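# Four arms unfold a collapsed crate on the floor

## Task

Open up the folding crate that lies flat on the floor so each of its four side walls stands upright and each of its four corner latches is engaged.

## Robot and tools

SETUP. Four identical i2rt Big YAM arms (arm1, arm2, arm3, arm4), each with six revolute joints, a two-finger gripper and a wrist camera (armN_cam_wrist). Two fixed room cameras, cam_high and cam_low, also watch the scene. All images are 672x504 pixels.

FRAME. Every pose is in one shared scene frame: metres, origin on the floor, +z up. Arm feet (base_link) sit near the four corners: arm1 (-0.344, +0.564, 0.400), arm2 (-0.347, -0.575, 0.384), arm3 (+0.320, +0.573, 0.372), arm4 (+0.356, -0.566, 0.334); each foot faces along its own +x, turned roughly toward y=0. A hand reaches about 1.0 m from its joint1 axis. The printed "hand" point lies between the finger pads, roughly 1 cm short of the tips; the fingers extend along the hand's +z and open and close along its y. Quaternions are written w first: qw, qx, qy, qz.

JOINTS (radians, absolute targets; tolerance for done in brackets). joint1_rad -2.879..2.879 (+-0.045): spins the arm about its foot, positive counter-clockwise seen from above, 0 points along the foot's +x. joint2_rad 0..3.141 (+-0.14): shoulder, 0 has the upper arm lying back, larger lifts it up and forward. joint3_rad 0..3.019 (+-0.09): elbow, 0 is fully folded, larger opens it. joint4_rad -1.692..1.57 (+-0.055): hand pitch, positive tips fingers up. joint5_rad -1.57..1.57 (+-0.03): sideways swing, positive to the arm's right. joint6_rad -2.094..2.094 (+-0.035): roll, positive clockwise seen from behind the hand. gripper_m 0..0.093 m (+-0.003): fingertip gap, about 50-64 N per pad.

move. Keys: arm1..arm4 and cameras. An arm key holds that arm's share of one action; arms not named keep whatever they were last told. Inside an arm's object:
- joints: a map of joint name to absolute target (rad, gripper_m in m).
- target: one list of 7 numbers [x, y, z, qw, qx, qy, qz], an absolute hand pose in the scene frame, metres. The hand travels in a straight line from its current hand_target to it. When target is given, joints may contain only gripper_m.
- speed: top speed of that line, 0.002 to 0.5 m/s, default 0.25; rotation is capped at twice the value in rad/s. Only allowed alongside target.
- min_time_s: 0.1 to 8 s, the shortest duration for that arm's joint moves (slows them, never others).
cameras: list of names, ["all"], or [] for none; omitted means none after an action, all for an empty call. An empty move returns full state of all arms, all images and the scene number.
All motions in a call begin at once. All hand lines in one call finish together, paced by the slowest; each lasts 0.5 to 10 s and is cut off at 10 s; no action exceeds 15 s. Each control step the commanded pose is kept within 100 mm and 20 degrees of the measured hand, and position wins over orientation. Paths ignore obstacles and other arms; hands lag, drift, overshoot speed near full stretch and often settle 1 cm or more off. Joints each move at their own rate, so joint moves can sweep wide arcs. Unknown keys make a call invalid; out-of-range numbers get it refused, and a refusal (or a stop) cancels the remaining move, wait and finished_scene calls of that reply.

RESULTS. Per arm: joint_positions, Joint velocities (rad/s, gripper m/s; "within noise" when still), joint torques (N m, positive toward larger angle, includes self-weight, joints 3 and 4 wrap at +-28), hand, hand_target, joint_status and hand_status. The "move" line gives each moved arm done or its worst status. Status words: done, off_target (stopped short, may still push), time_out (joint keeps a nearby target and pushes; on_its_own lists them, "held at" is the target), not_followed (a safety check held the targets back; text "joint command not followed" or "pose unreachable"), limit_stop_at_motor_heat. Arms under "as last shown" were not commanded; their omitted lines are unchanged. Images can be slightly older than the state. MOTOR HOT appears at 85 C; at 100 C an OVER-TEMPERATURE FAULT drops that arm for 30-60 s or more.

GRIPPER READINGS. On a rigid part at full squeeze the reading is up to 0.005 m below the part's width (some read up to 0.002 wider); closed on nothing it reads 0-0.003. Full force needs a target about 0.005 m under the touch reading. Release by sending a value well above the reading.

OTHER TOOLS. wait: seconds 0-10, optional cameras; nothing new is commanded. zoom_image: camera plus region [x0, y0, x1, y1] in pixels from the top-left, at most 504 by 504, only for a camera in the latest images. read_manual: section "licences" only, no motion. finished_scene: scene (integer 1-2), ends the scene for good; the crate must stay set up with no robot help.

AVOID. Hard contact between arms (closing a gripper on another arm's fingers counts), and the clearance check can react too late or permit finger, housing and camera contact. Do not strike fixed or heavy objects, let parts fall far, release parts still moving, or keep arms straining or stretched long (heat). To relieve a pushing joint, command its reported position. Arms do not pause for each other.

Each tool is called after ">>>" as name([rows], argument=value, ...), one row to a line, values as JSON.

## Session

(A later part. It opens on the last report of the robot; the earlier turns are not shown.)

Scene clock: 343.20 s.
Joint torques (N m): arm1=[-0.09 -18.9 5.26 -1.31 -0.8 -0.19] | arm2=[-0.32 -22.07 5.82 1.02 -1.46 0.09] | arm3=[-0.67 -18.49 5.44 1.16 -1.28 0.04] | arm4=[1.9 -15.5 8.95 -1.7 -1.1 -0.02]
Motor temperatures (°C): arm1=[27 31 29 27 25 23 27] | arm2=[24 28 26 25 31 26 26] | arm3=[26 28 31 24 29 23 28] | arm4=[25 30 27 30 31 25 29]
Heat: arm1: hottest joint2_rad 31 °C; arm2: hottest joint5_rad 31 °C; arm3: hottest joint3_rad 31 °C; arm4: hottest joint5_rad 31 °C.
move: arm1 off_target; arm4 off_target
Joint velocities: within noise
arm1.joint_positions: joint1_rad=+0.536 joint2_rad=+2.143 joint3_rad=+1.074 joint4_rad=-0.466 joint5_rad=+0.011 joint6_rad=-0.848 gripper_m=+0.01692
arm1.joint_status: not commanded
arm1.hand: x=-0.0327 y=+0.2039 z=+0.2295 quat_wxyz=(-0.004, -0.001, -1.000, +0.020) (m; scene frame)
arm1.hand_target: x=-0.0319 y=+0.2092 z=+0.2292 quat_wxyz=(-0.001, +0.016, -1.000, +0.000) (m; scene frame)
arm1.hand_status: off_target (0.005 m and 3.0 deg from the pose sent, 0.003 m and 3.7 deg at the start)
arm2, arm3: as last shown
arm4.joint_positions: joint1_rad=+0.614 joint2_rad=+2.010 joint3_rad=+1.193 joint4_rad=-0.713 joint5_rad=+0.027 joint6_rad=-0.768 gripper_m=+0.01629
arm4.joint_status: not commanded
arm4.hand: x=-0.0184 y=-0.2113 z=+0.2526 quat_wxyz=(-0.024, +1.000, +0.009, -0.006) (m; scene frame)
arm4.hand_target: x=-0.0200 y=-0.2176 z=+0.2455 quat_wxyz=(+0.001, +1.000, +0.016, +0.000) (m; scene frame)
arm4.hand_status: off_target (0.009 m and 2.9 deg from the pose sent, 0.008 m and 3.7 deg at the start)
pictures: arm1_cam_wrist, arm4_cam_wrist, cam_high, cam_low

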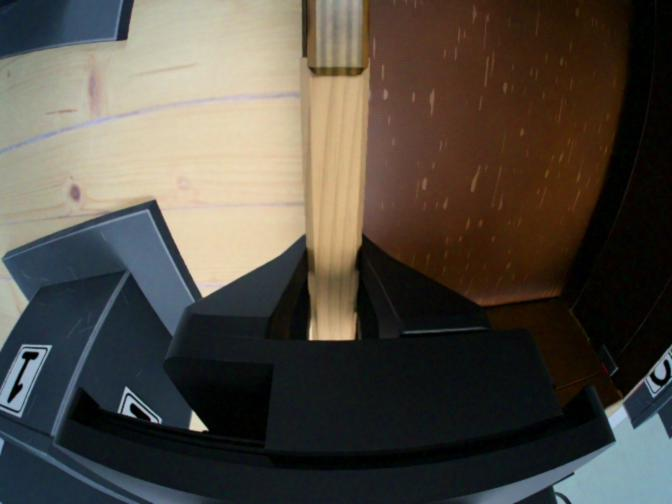

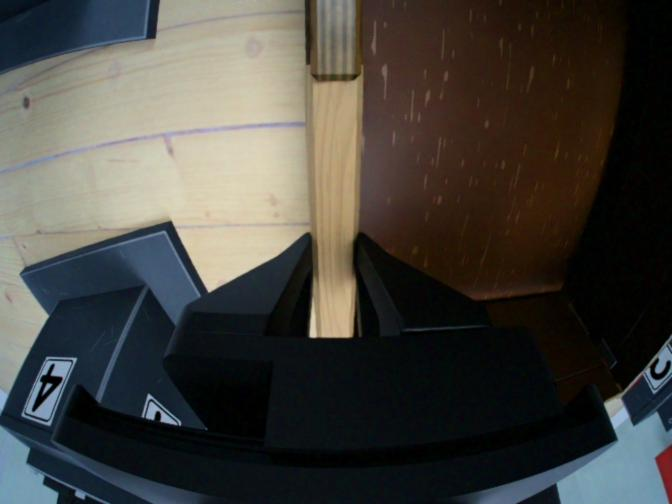

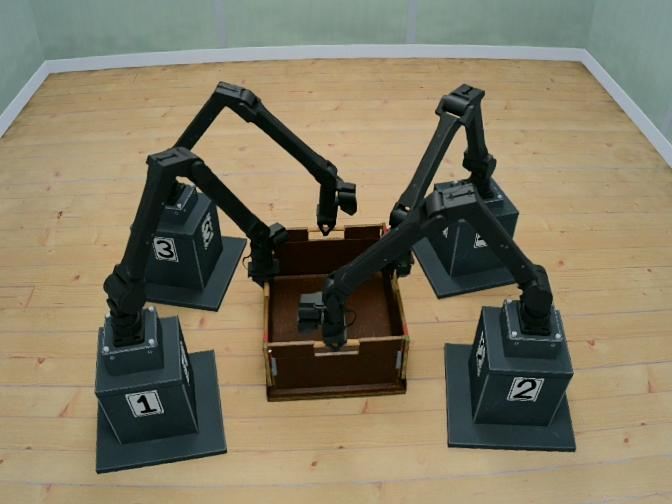

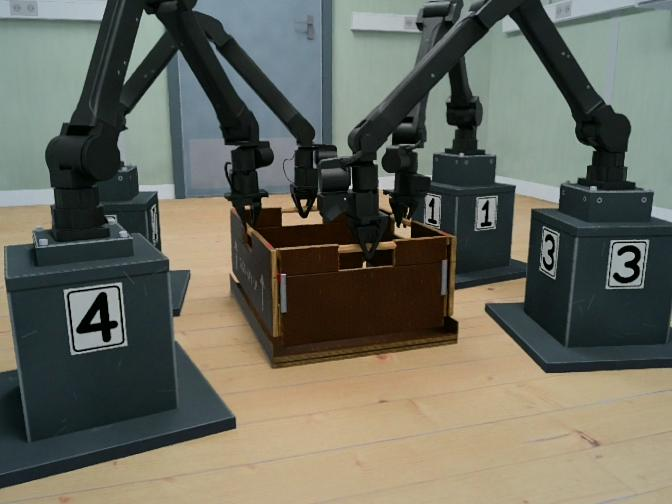

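>>> move(arm2={"joints": {"gripper_m": 0.035}}, arm3={"joints": {"gripper_m": 0.035}}, cameras=["arm2_cam_wrist", "arm3_cam_wrist", "cam_high", "cam_low"])

Scene clock: 344.77 s.
Joint torques (N m): arm1=[-0.44 -18.61 5.18 -1.36 -0.74 -0.18] | arm2=[-0.73 -22.07 5.82 0.72 -0.12 0.07] | arm3=[-0.85 -18.26 5.56 0.88 -0.02 0.03] | arm4=[1.9 -15.5 8.91 -1.66 -1.1 -0.02]
Motor temperatures (°C): arm1=[27 32 29 27 25 23 27] | arm2=[24 28 26 25 31 26 26] | arm3=[26 28 31 24 29 23 28] | arm4=[25 30 28 30 31 25 29]
Heat: arm1: hottest joint2_rad 32 °C; arm2: hottest joint5_rad 31 °C; arm3: hottest joint3_rad 31 °C; arm4: hottest joint5_rad 31 °C.
move: arm2 done; arm3 done
Joint velocities: within noise
arm1, arm4: as last shown
arm2.joint_positions: joint1_rad=+0.060 joint2_rad=+2.274 joint3_rad=+1.430 joint4_rad=-0.758 joint5_rad=+0.002 joint6_rad=-0.125 gripper_m=+0.03479
arm2.joint_status: all done
arm2.hand: x=-0.3024 y=-0.0121 z=+0.2266 quat_wxyz=(+0.011, +0.724, -0.690, +0.011) (m; scene frame)
arm2.hand_target: x=-0.3016 y=-0.0012 z=+0.2322 quat_wxyz=(+0.001, +0.721, -0.693, +0.001) (m; scene frame)
arm2.hand_status: not commanded
arm3.joint_positions: joint1_rad=+0.108 joint2_rad=+2.242 joint3_rad=+1.470 joint4_rad=-0.810 joint5_rad=+0.005 joint6_rad=-0.142 gripper_m=+0.03481
arm3.joint_status: all done
arm3.hand: x=+0.2567 y=-0.0048 z=+0.2419 quat_wxyz=(+0.004, -0.695, -0.719, -0.004) (m; scene frame)
arm3.hand_target: x=+0.2558 y=-0.0086 z=+0.2392 quat_wxyz=(+0.000, -0.694, -0.720, -0.001) (m; scene frame)
arm3.hand_status: not commanded
pictures: arm2_cam_wrist, arm3_cam_wrist, cam_high, cam_low

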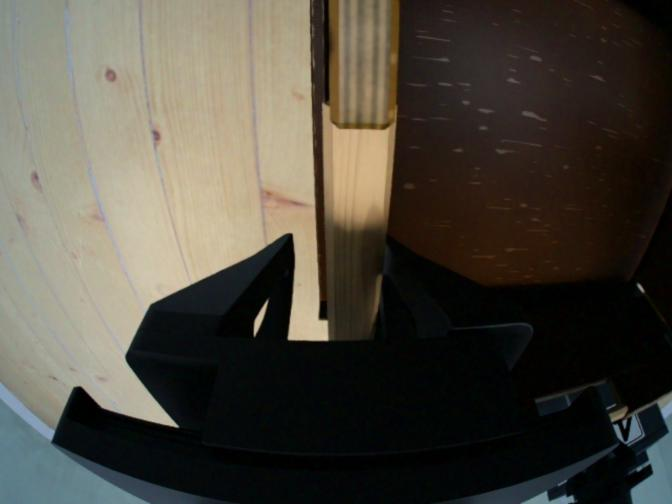

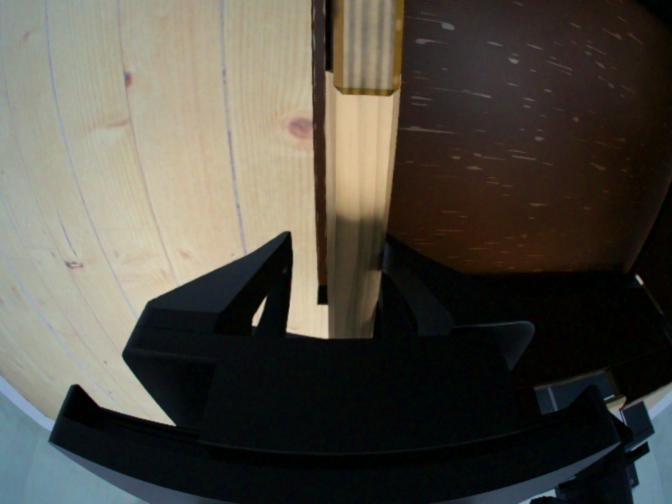

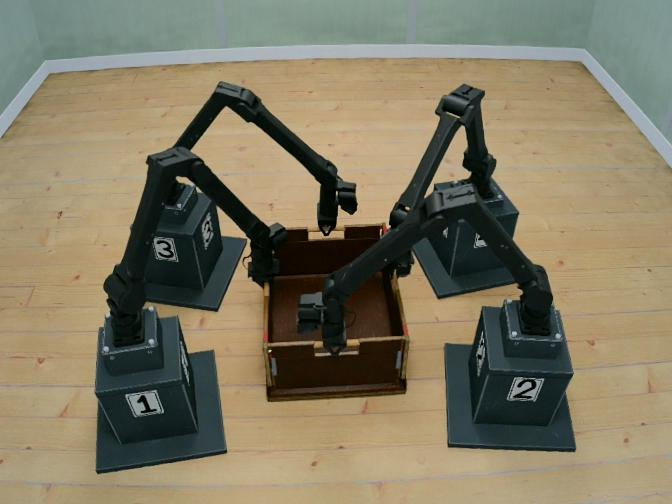

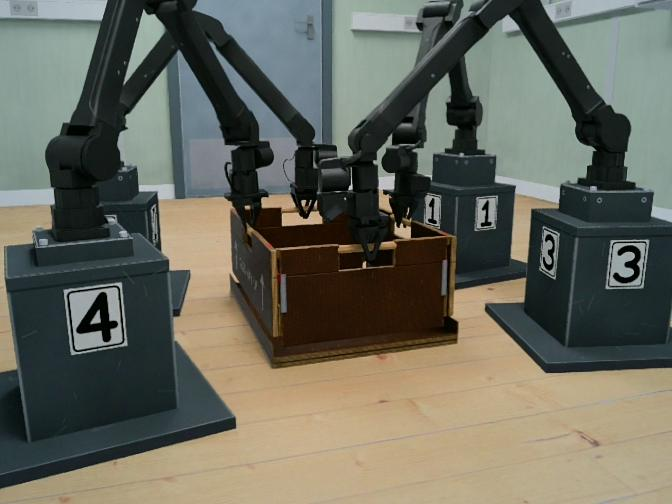

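>>> move(arm2={"joints": {"gripper_m": 0.06}}, arm3={"joints": {"gripper_m": 0.06}}, cameras=["arm2_cam_wrist", "arm3_cam_wrist", "cam_high", "cam_low"])

Scene clock: 346.87 s.
Joint torques (N m): arm1=[-0.44 -18.84 5.27 -1.33 -0.75 -0.2] | arm2=[-0.15 -22.07 5.83 0.72 -0.11 0.06] | arm3=[-0.21 -18.78 5.52 0.81 0.02 -0.03] | arm4=[1.9 -15.44 8.92 -1.65 -1.1 -0.02]
Motor temperatures (°C): arm1=[27 32 29 27 25 23 27] | arm2=[24 28 26 25 31 26 26] | arm3=[26 28 31 24 29 23 28] | arm4=[25 30 28 30 31 25 29]
Heat: arm1: hottest joint2_rad 32 °C; arm2: hottest joint5_rad 31 °C; arm3: hottest joint3_rad 31 °C; arm4: hottest joint5_rad 31 °C.
move: arm2 done; arm3 done
Joint velocities: within noise
arm1, arm4: as last shown
arm2.joint_positions: joint1_rad=+0.055 joint2_rad=+2.274 joint3_rad=+1.430 joint4_rad=-0.757 joint5_rad=+0.002 joint6_rad=-0.124 gripper_m=+0.05979
arm2.joint_status: all done
arm2.hand: x=-0.2998 y=-0.0119 z=+0.2266 quat_wxyz=(+0.010, +0.722, -0.692, +0.010) (m; scene frame)
arm2.hand_target: x=-0.2989 y=-0.0011 z=+0.2322 quat_wxyz=(+0.000, +0.719, -0.695, +0.000) (m; scene frame)
arm2.hand_status: not commanded
arm3.joint_positions: joint1_rad=+0.103 joint2_rad=+2.242 joint3_rad=+1.470 joint4_rad=-0.810 joint5_rad=+0.005 joint6_rad=-0.140 gripper_m=+0.05979
arm3.joint_status: all done
arm3.hand: x=+0.2540 y=-0.0045 z=+0.2419 quat_wxyz=(+0.004, -0.697, -0.717, -0.004) (m; scene frame)
arm3.hand_target: x=+0.2531 y=-0.0083 z=+0.2392 quat_wxyz=(+0.000, -0.696, -0.718, -0.001) (m; scene frame)
arm3.hand_status: not commanded
pictures: arm2_cam_wrist, arm3_cam_wrist, cam_high, cam_low

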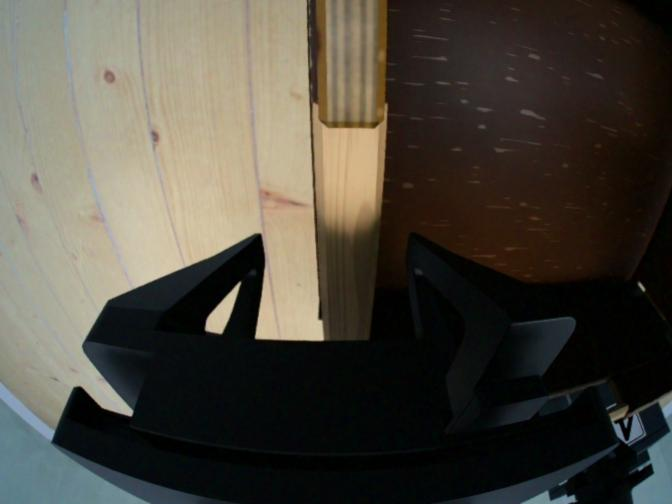

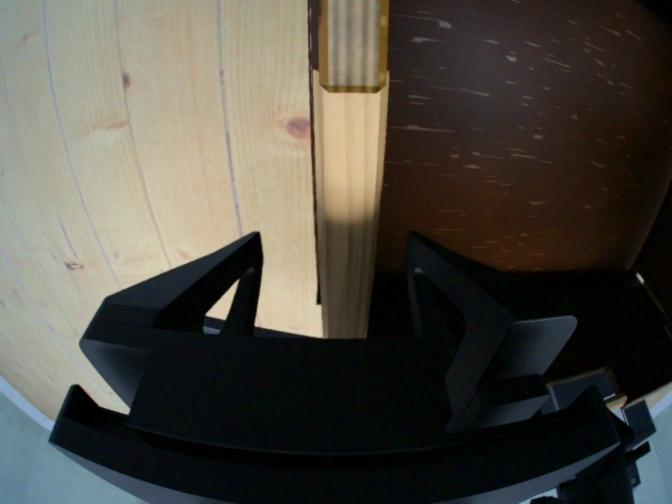

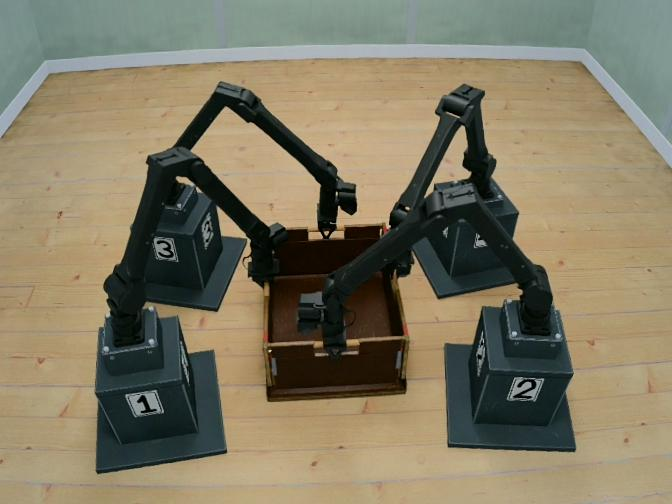

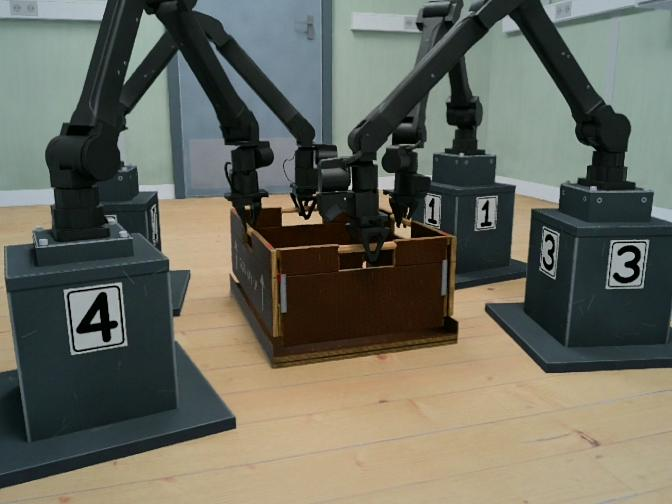

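>>> move(arm2={"target": [-0.299, -0.001, 0.34, 0, -0.7184, 0.6956, 0], "speed": 0.12}, arm3={"target": [0.253, -0.0085, 0.35, 0, 0.6956, 0.7184, 0], "speed": 0.12}, arm1={"joints": {"gripper_m": 0.035}}, arm4={"joints": {"gripper_m": 0.035}}, cameras=["all"])

Scene clock: 349.83 s.
Joint torques (N m): arm1=[-0.38 -18.96 5.11 0.03 -0.04 -0.07] | arm2=[-0.15 -23.88 7.69 -0.1 -0.12 0.07] | arm3=[-0.91 -19.02 8.73 -0.23 0.05 0.03] | arm4=[1.96 -15.44 8.7 -0.53 -0.22 -0.03]
Motor temperatures (°C): arm1=[27 32 29 27 25 23 27] | arm2=[24 28 27 25 30 26 26] | arm3=[26 28 31 24 28 23 28] | arm4=[25 30 28 30 30 25 29]
Heat: arm1: hottest joint2_rad 32 °C; arm2: hottest joint5_rad 30 °C; arm3: hottest joint3_rad 31 °C; arm4: hottest joint2_rad 30 °C.
move: arm1 done; arm2 off_target; arm3 off_target; arm4 done
Joint velocities: within noise
arm1.joint_positions: joint1_rad=+0.540 joint2_rad=+2.143 joint3_rad=+1.074 joint4_rad=-0.503 joint5_rad=-0.006 joint6_rad=-0.865 gripper_m=+0.03498
arm1.joint_status: all done
arm1.hand: x=-0.0349 y=+0.2141 z=+0.2293 quat_wxyz=(+0.001, +0.010, -1.000, +0.000) (m; scene frame)
arm1.hand_target: x=-0.0321 y=+0.2128 z=+0.2289 quat_wxyz=(+0.002, +0.018, -1.000, -0.003) (m; scene frame)
arm1.hand_status: not commanded
arm2.joint_positions: joint1_rad=+0.055 joint2_rad=+2.114 joint3_rad=+1.430 joint4_rad=-0.936 joint5_rad=+0.001 joint6_rad=-0.124 gripper_m=+0.05987
arm2.joint_status: not commanded
arm2.hand: x=-0.3006 y=-0.0174 z=+0.3148 quat_wxyz=(+0.019, +0.722, -0.692, +0.016) (m; scene frame)
arm2.hand_target: x=-0.2992 y=-0.0008 z=+0.3394 quat_wxyz=(+0.001, +0.719, -0.695, +0.000) (m; scene frame)
arm2.hand_status: off_target (0.030 m and 2.9 deg from the pose sent, 0.114 m and 1.8 deg at the start)
arm3.joint_positions: joint1_rad=+0.103 joint2_rad=+2.081 joint3_rad=+1.470 joint4_rad=-0.997 joint5_rad=+0.005 joint6_rad=-0.140 gripper_m=+0.05987
arm3.joint_status: not commanded
arm3.hand: x=+0.2551 y=+0.0073 z=+0.3324 quat_wxyz=(+0.012, -0.697, -0.717, -0.014) (m; scene frame)
arm3.hand_target: x=+0.2529 y=-0.0090 z=+0.3502 quat_wxyz=(+0.000, -0.696, -0.718, +0.000) (m; scene frame)
arm3.hand_status: off_target (0.024 m and 2.1 deg from the pose sent, 0.108 m and 0.7 deg at the start)
arm4.joint_positions: joint1_rad=+0.614 joint2_rad=+2.010 joint3_rad=+1.195 joint4_rad=-0.749 joint5_rad=+0.000 joint6_rad=-0.768 gripper_m=+0.03496
arm4.joint_status: all done
arm4.hand: x=-0.0156 y=-0.2201 z=+0.2527 quat_wxyz=(-0.002, +1.000, +0.009, -0.002) (m; scene frame)
arm4.hand_target: x=-0.0186 y=-0.2194 z=+0.2454 quat_wxyz=(+0.004, +1.000, +0.016, +0.003) (m; scene frame)
arm4.hand_status: not commanded
pictures: arm1_cam_wrist, arm2_cam_wrist, arm3_cam_wrist, arm4_cam_wrist, cam_high, cam_low

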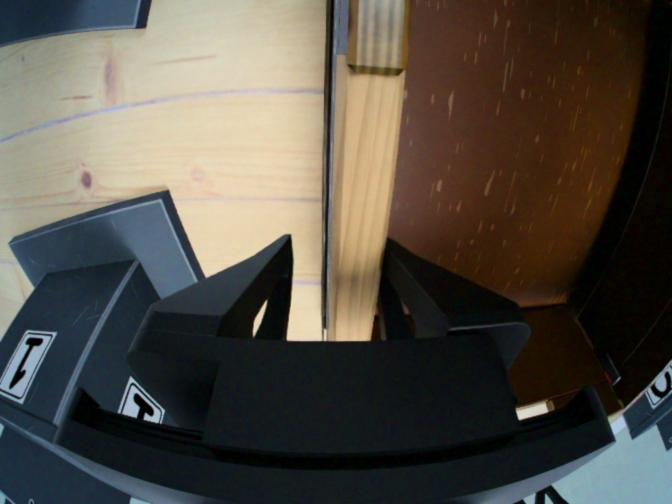

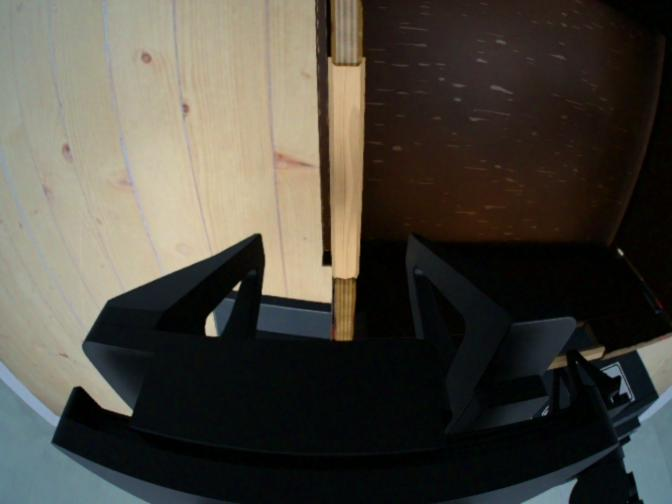

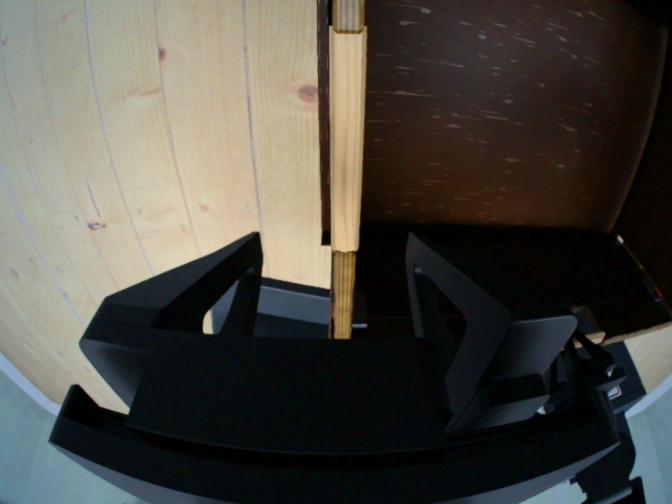

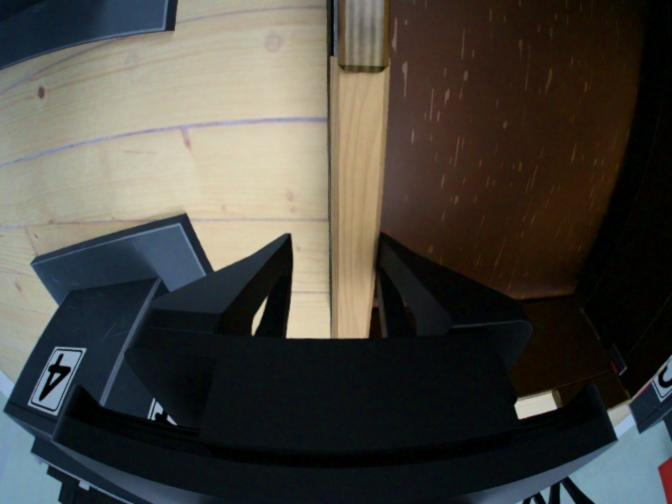

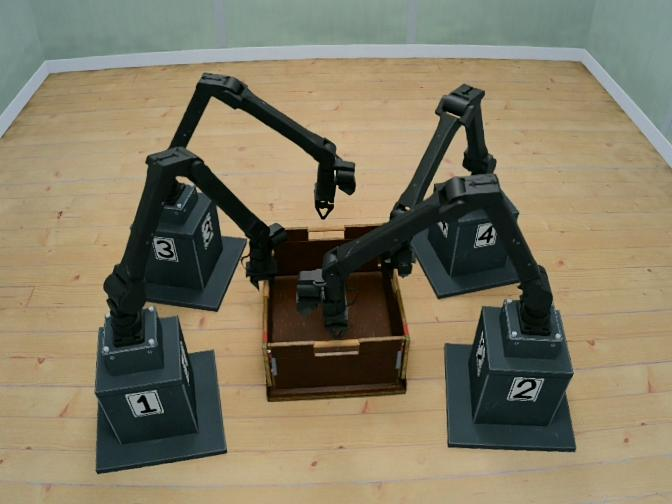

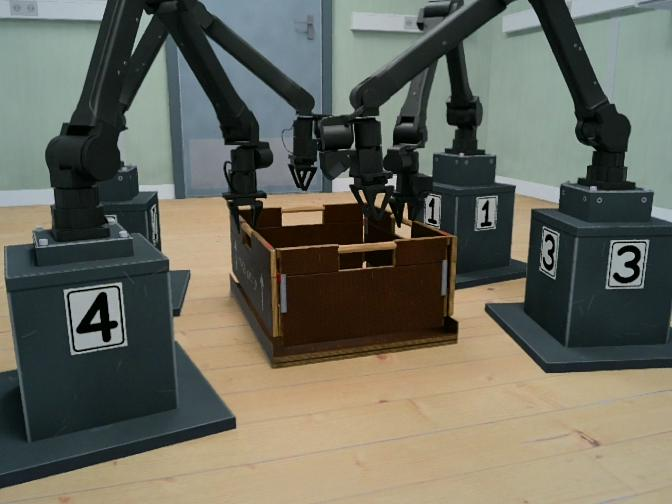

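>>> move(arm1={"joints": {"gripper_m": 0.06}}, arm4={"joints": {"gripper_m": 0.06}}, cameras=["arm1_cam_wrist", "arm4_cam_wrist"])

Scene clock: 351.57 s.
Joint torques (N m): arm1=[-0.67 -18.84 5.05 0.05 0 -0.07] | arm2=[-0.15 -23.47 7.61 -0.08 -0.12 0.06] | arm3=[-0.97 -18.67 8.53 -0.25 0.04 0.03] | arm4=[1.9 -15.44 8.69 -0.53 -0.22 -0.03]
Motor temperatures (°C): arm1=[27 32 29 27 25 23 27] | arm2=[24 29 27 25 30 26 25] | arm3=[26 28 31 24 28 23 27] | arm4=[25 30 28 30 30 25 29]
Heat: arm1: hottest joint2_rad 32 °C; arm2: hottest joint5_rad 30 °C; arm3: hottest joint3_rad 31 °C; arm4: hottest joint2_rad 30 °C.
move: arm1 done; arm4 done
Joint velocities: within noise
arm1.joint_positions: joint1_rad=+0.545 joint2_rad=+2.143 joint3_rad=+1.074 joint4_rad=-0.509 joint5_rad=-0.007 joint6_rad=-0.874 gripper_m=+0.05986
arm1.joint_status: all done
arm1.hand: x=-0.0341 y=+0.2169 z=+0.2293 quat_wxyz=(+0.003, +0.017, -1.000, -0.003) (m; scene frame)
arm1.hand_target: x=-0.0306 y=+0.2141 z=+0.2289 quat_wxyz=(+0.003, +0.024, -1.000, -0.003) (m; scene frame)
arm1.hand_status: not commanded
arm2, arm3: as last shown
arm4.joint_positions: joint1_rad=+0.614 joint2_rad=+2.010 joint3_rad=+1.195 joint4_rad=-0.749 joint5_rad=+0.000 joint6_rad=-0.768 gripper_m=+0.05984
arm4.joint_status: all done
arm4.hand: x=-0.0156 y=-0.2201 z=+0.2527 quat_wxyz=(-0.002, +1.000, +0.009, -0.002) (m; scene frame)
arm4.hand_target: x=-0.0186 y=-0.2194 z=+0.2454 quat_wxyz=(+0.004, +1.000, +0.016, +0.003) (m; scene frame)
arm4.hand_status: not commanded
pictures: arm1_cam_wrist, arm4_cam_wrist

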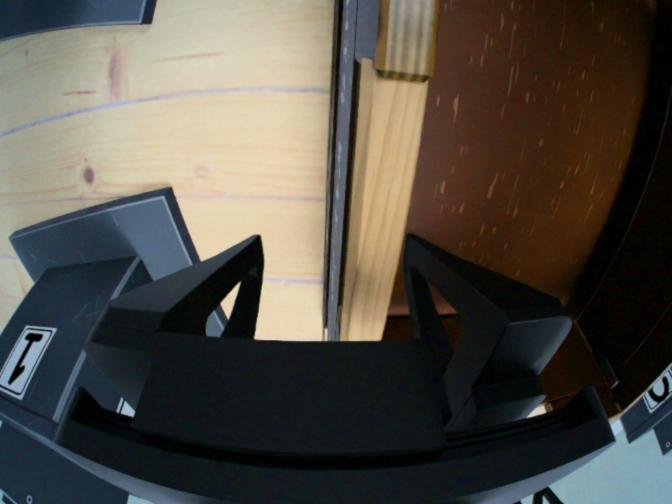

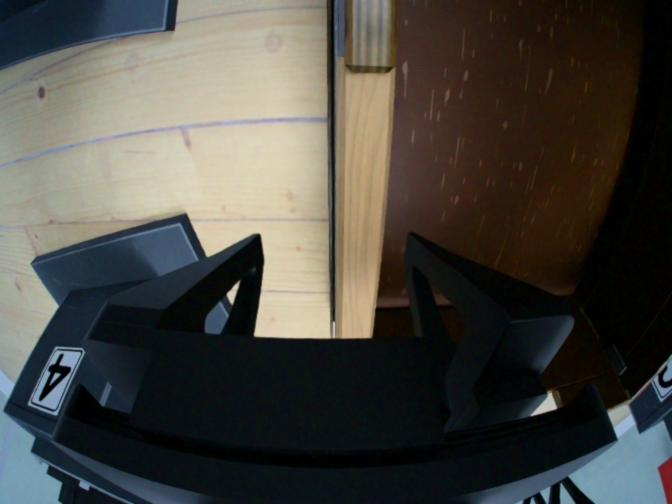

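>>> move(arm1={"target": [-0.031, 0.214, 0.33, 0, -0.0157, 0.9999, 0], "speed": 0.12}, arm4={"target": [-0.019, -0.219, 0.34, 0, 0.9999, 0.0157, 0], "speed": 0.12}, cameras=["all"])

Scene clock: 354.97 s.
Joint torques (N m): arm1=[-0.67 -18.61 6.08 0.38 0.04 0.06] | arm2=[-0.21 -23.47 7.58 -0.1 -0.12 0.07] | arm3=[-0.62 -19.14 8.65 -0.38 0.03 0.01] | arm4=[1.96 -16.5 11.33 -0.55 -0.15 -0.02]
Motor temperatures (°C): arm1=[27 32 29 27 25 23 26] | arm2=[24 29 27 25 30 26 25] | arm3=[26 28 31 24 28 23 27] | arm4=[25 30 28 30 30 25 28]
Heat: arm1: hottest joint2_rad 32 °C; arm2: hottest joint5_rad 30 °C; arm3: hottest joint3_rad 31 °C; arm4: hottest joint2_rad 30 °C.
move: arm1 done; arm4 off_target
Joint velocities: within noise
arm1.joint_positions: joint1_rad=+0.547 joint2_rad=+1.930 joint3_rad=+1.074 joint4_rad=-0.721 joint5_rad=-0.007 joint6_rad=-0.874 gripper_m=+0.05994
arm1.joint_status: not commanded
arm1.hand: x=-0.0319 y=+0.2167 z=+0.3248 quat_wxyz=(+0.002, +0.017, -1.000, -0.002) (m; scene frame)
arm1.hand_target: x=-0.0299 y=+0.2139 z=+0.3296 quat_wxyz=(+0.000, +0.016, -1.000, +0.000) (m; scene frame)
arm1.hand_status: done (0.006 m and 0.4 deg from the pose sent, 0.101 m and 0.4 deg at the start)
arm2, arm3: as last shown
arm4.joint_positions: joint1_rad=+0.614 joint2_rad=+1.869 joint3_rad=+1.221 joint4_rad=-0.953 joint5_rad=+0.000 joint6_rad=-0.768 gripper_m=+0.05993
arm4.joint_status: not commanded
arm4.hand: x=-0.0062 y=-0.2288 z=+0.3285 quat_wxyz=(+0.010, +1.000, +0.009, +0.011) (m; scene frame)
arm4.hand_target: x=-0.0193 y=-0.2187 z=+0.3405 quat_wxyz=(+0.000, +1.000, +0.016, +0.000) (m; scene frame)
arm4.hand_status: off_target (0.020 m and 1.9 deg from the pose sent, 0.087 m and 0.8 deg at the start)
pictures: arm1_cam_wrist, arm2_cam_wrist, arm3_cam_wrist, arm4_cam_wrist, cam_high, cam_low

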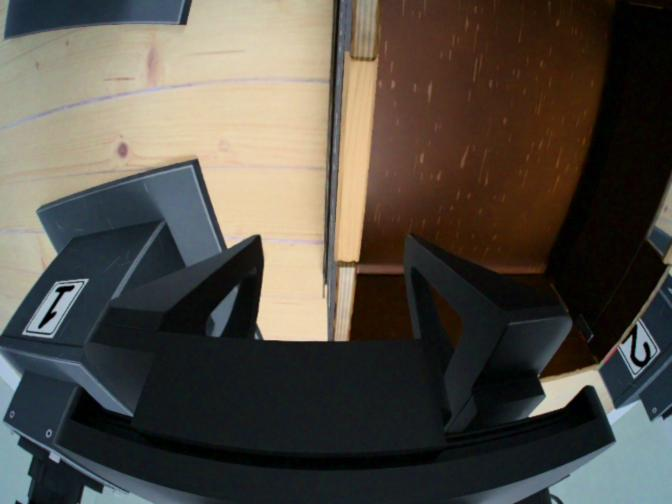

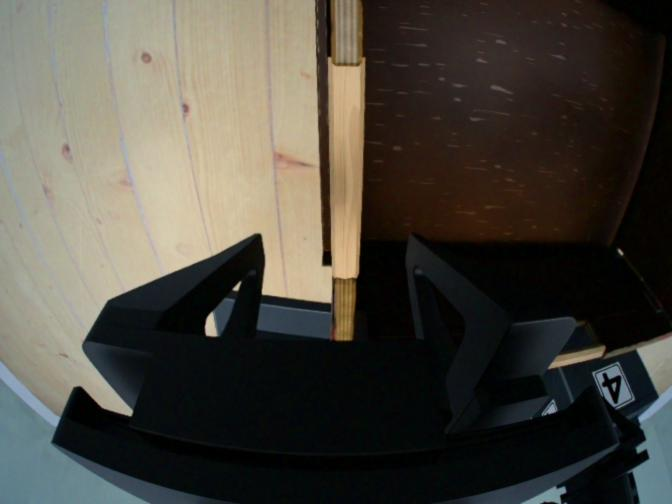

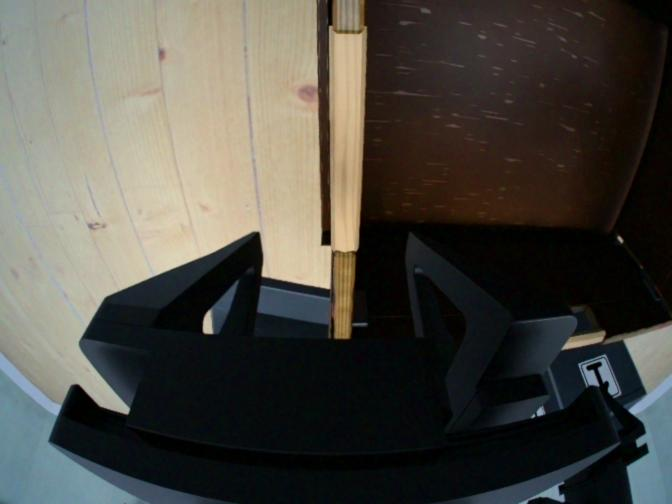

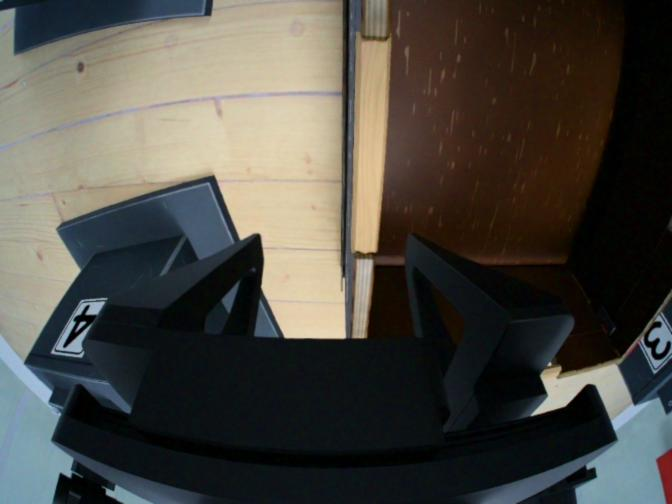

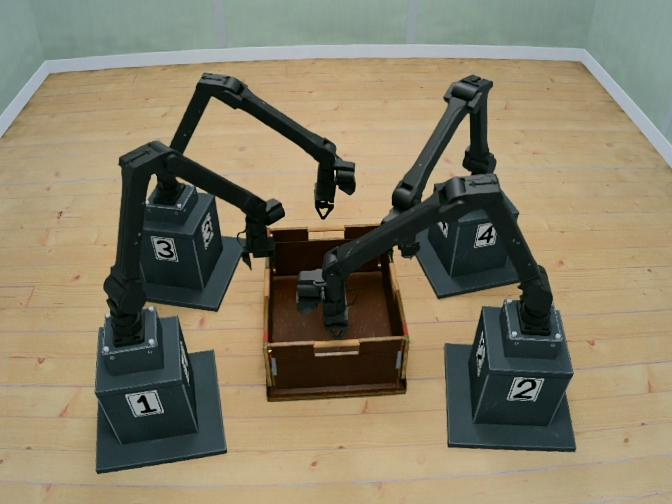

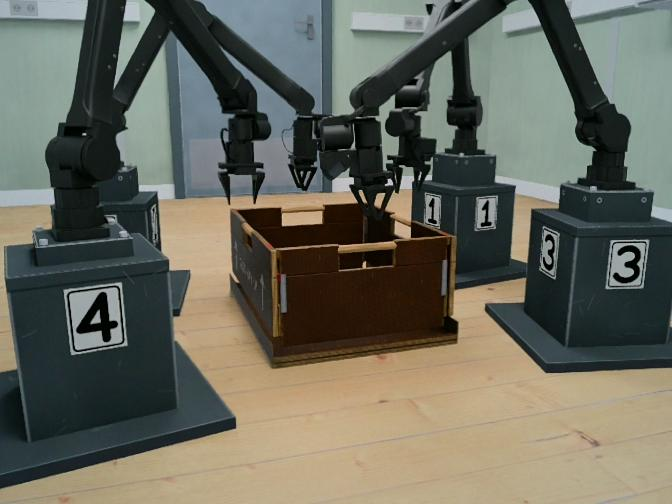

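>>> zoom_image(camera="cam_low", region=[225, 195, 465, 370])

>>> zoom_image(camera="cam_low", region=[255, 230, 305, 330])

>>> zoom_image(camera="cam_low", region=[425, 220, 465, 320])

>>> zoom_image(camera="cam_high", region=[250, 215, 420, 400])

Scaled by 2.100 from the camera's 672x504 image, which has a finer 960x720 frame.

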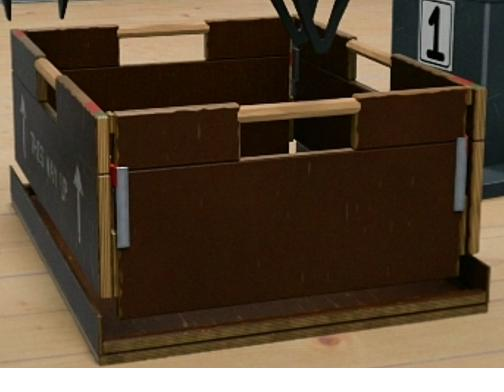

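Scaled by 5.040 from the camera's 672x504 image, which has a finer 960x720 frame.

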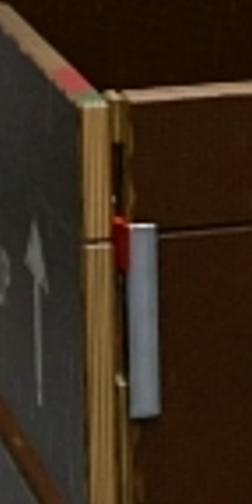

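Scaled by 5.040 from the camera's 672x504 image, which has a finer 960x720 frame.

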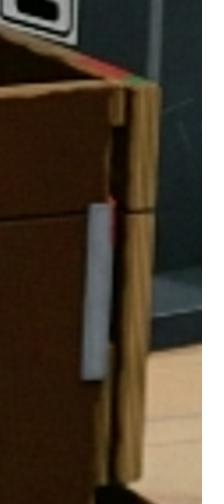

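Scaled by 2.724 from the camera's 672x504 image, which has a finer 960x720 frame.

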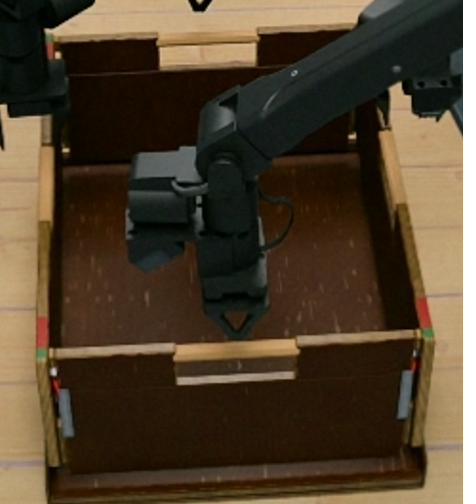

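>>> move(arm2={"joints": {"joint1_rad": 0.742, "joint2_rad": 0.634, "joint3_rad": 1.438, "joint4_rad": -1.211, "joint5_rad": -0.133, "joint6_rad": -0.32}, "min_time_s": 3}, arm3={"joints": {"joint1_rad": 0.368, "joint2_rad": 0.623, "joint3_rad": 1.401, "joint4_rad": -1.238, "joint5_rad": -0.07, "joint6_rad": 0.635}, "min_time_s": 3}, arm1={"joints": {"joint2_rad": 1.2, "joint3_rad": 1.3, "joint4_rad": -1.4}, "min_time_s": 3}, arm4={"joints": {"joint2_rad": 1.2, "joint3_rad": 1.3, "joint4_rad": -1.4}, "min_time_s": 3}, cameras=["all"])

Scene clock: 365.70 s.
Joint torques (N m): arm1=[0.03 -10.29 12.48 0.61 0.01 0.12] | arm2=[0.67 2.43 6.64 1.28 -0.14 -0.11] | arm3=[0.67 1.14 5.42 1.68 0.01 0.12] | arm4=[1.96 -8.59 14.8 -0.01 -0.15 0]
Motor temperatures (°C): arm1=[27 32 30 27 24 23 26] | arm2=[24 29 27 25 29 26 25] | arm3=[26 29 31 24 27 23 27] | arm4=[24 31 29 30 29 25 28]
Heat: arm1: hottest joint2_rad 32 °C; arm2: hottest joint2_rad 29 °C; arm3: hottest joint3_rad 31 °C; arm4: hottest joint2_rad 31 °C.
move: arm1 done; arm2 done; arm3 done; arm4 done
Joint velocities: within noise
arm1.joint_positions: joint1_rad=+0.547 joint2_rad=+1.200 joint3_rad=+1.246 joint4_rad=-1.391 joint5_rad=-0.007 joint6_rad=-0.874 gripper_m=+0.05994
arm1.joint_status: all done
arm1.hand: x=-0.0849 y=+0.2801 z=+0.6839 quat_wxyz=(-0.073, +0.018, -0.993, +0.085) (m; scene frame)
arm1.hand_target: x=-0.0787 y=+0.2730 z=+0.7077 quat_wxyz=(-0.089, +0.017, -0.991, +0.103) (m; scene frame)
arm1.hand_status: not commanded
arm2.joint_positions: joint1_rad=+0.742 joint2_rad=+0.611 joint3_rad=+1.430 joint4_rad=-1.203 joint5_rad=-0.130 joint6_rad=-0.312 gripper_m=+0.05987
arm2.joint_status: all done
arm2.hand: x=-0.5019 y=-0.3906 z=+0.9741 quat_wxyz=(-0.290, +0.795, -0.231, -0.480) (m; scene frame)
arm2.hand_target: x=-0.5054 y=-0.3899 z=+0.9736 quat_wxyz=(-0.286, +0.800, -0.224, -0.477) (m; scene frame)
arm2.hand_status: not commanded
arm3.joint_positions: joint1_rad=+0.365 joint2_rad=+0.603 joint3_rad=+1.414 joint4_rad=-1.224 joint5_rad=-0.067 joint6_rad=+0.630 gripper_m=+0.05987
arm3.joint_status: all done
arm3.hand: x=+0.3654 y=+0.3391 z=+0.9501 quat_wxyz=(-0.516, -0.706, -0.449, +0.184) (m; scene frame)
arm3.hand_target: x=+0.3696 y=+0.3359 z=+0.9389 quat_wxyz=(-0.505, -0.714, -0.454, +0.170) (m; scene frame)
arm3.hand_status: not commanded
arm4.joint_positions: joint1_rad=+0.614 joint2_rad=+1.199 joint3_rad=+1.250 joint4_rad=-1.390 joint5_rad=+0.000 joint6_rad=-0.768 gripper_m=+0.05993
arm4.joint_status: all done
arm4.hand: x=+0.0737 y=-0.3031 z=+0.6206 quat_wxyz=(-0.080, +0.993, +0.009, -0.084) (m; scene frame)
arm4.hand_target: x=+0.0668 y=-0.2983 z=+0.6418 quat_wxyz=(-0.094, +0.991, +0.015, -0.098) (m; scene frame)
arm4.hand_status: not commanded
pictures: arm1_cam_wrist, arm2_cam_wrist, arm3_cam_wrist, arm4_cam_wrist, cam_high, cam_low

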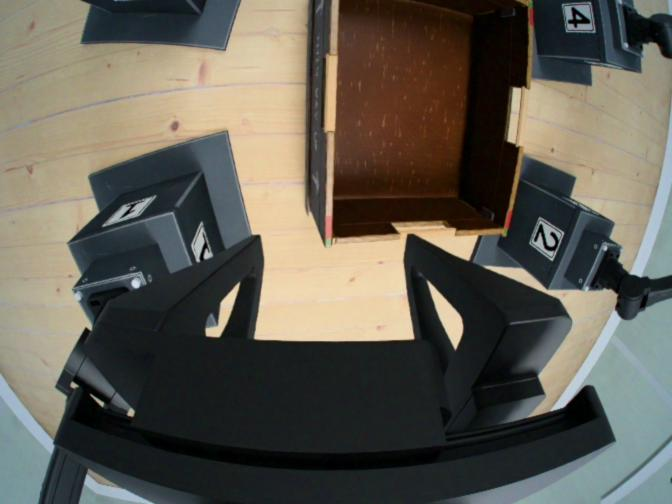

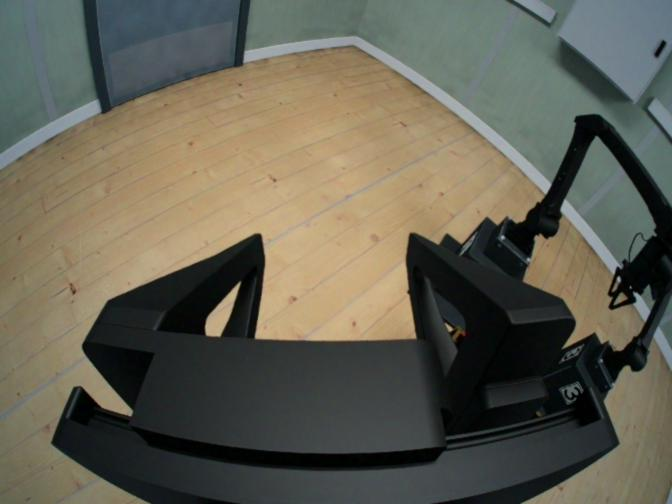

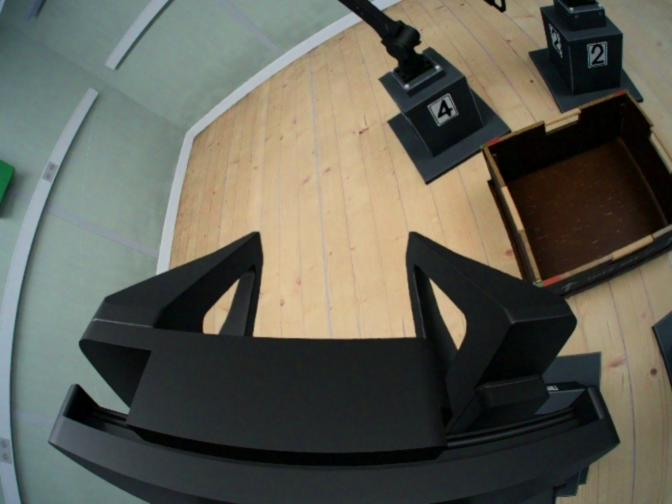

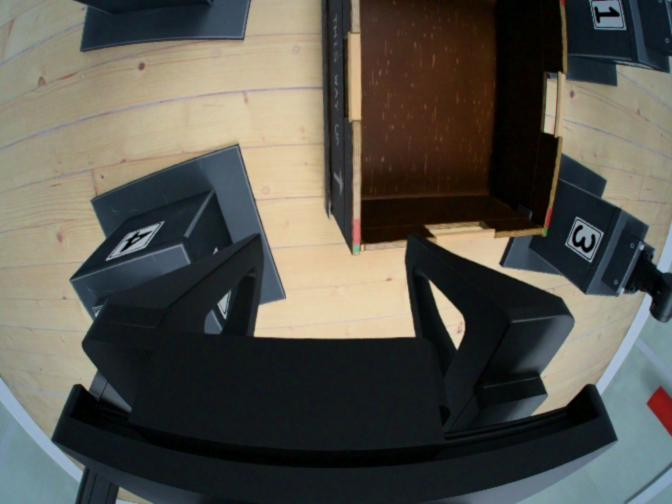

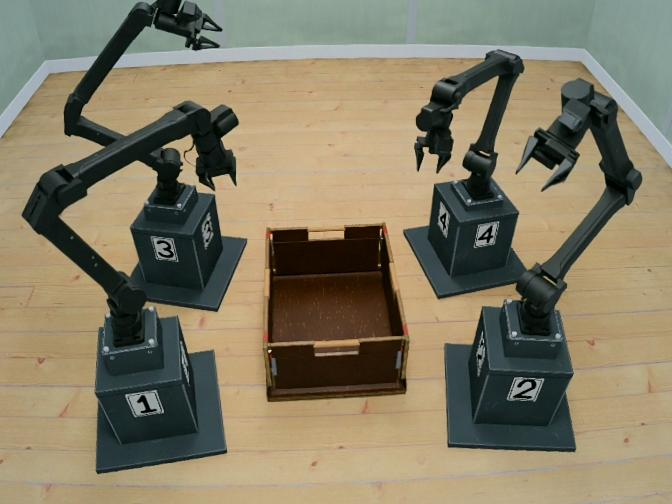

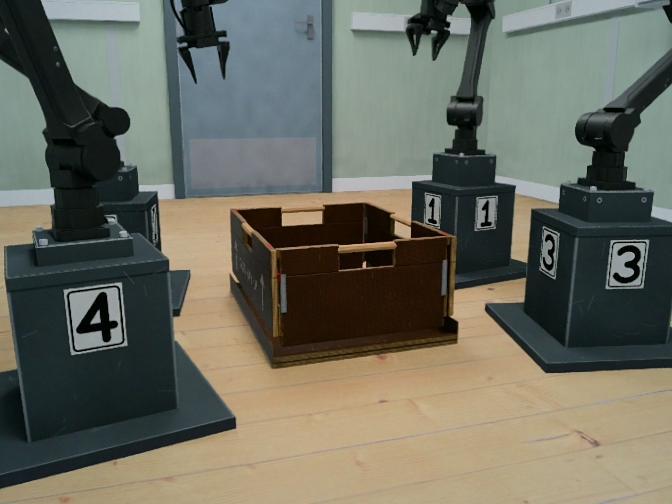

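>>> zoom_image(camera="arm1_cam_wrist", region=[290, 0, 550, 270])

>>> zoom_image(camera="arm4_cam_wrist", region=[310, 0, 590, 270])

>>> zoom_image(camera="cam_high", region=[250, 210, 420, 410])

>>> zoom_image(camera="arm3_cam_wrist", region=[470, 80, 672, 310])

Scaled by 1.867 from the camera's 672x504 image, which has a finer 960x720 frame.

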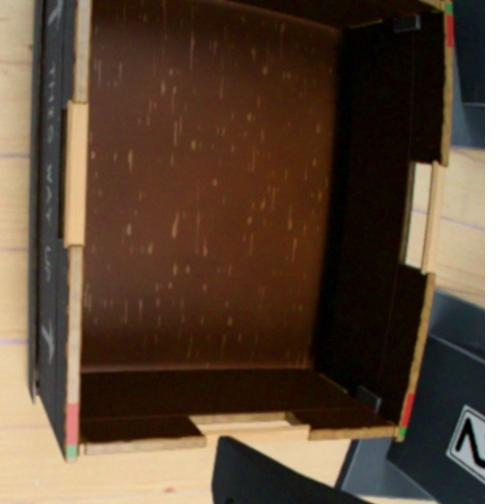

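Scaled by 1.800 from the camera's 672x504 image, which has a finer 960x720 frame.

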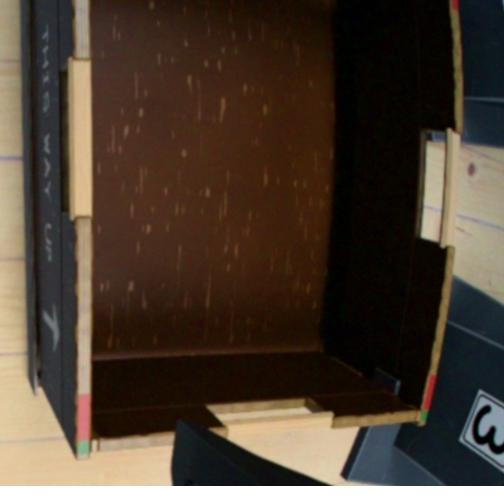

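Scaled by 2.520 from the camera's 672x504 image, which has a finer 960x720 frame.

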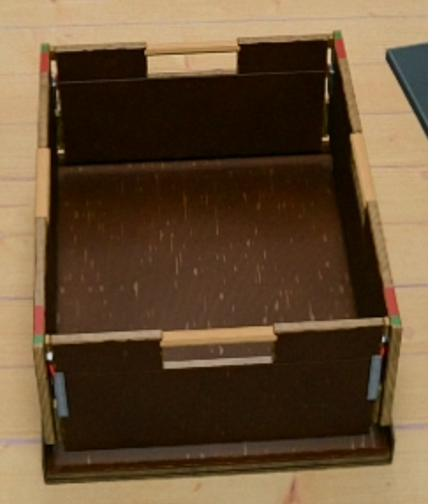

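Scaled by 2.191 from the camera's 672x504 image, which has a finer 960x720 frame.

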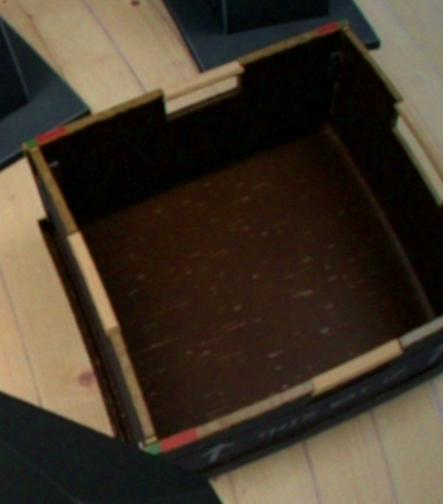

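>>> finished_scene(scene=1)

The scene is finished: the task was done.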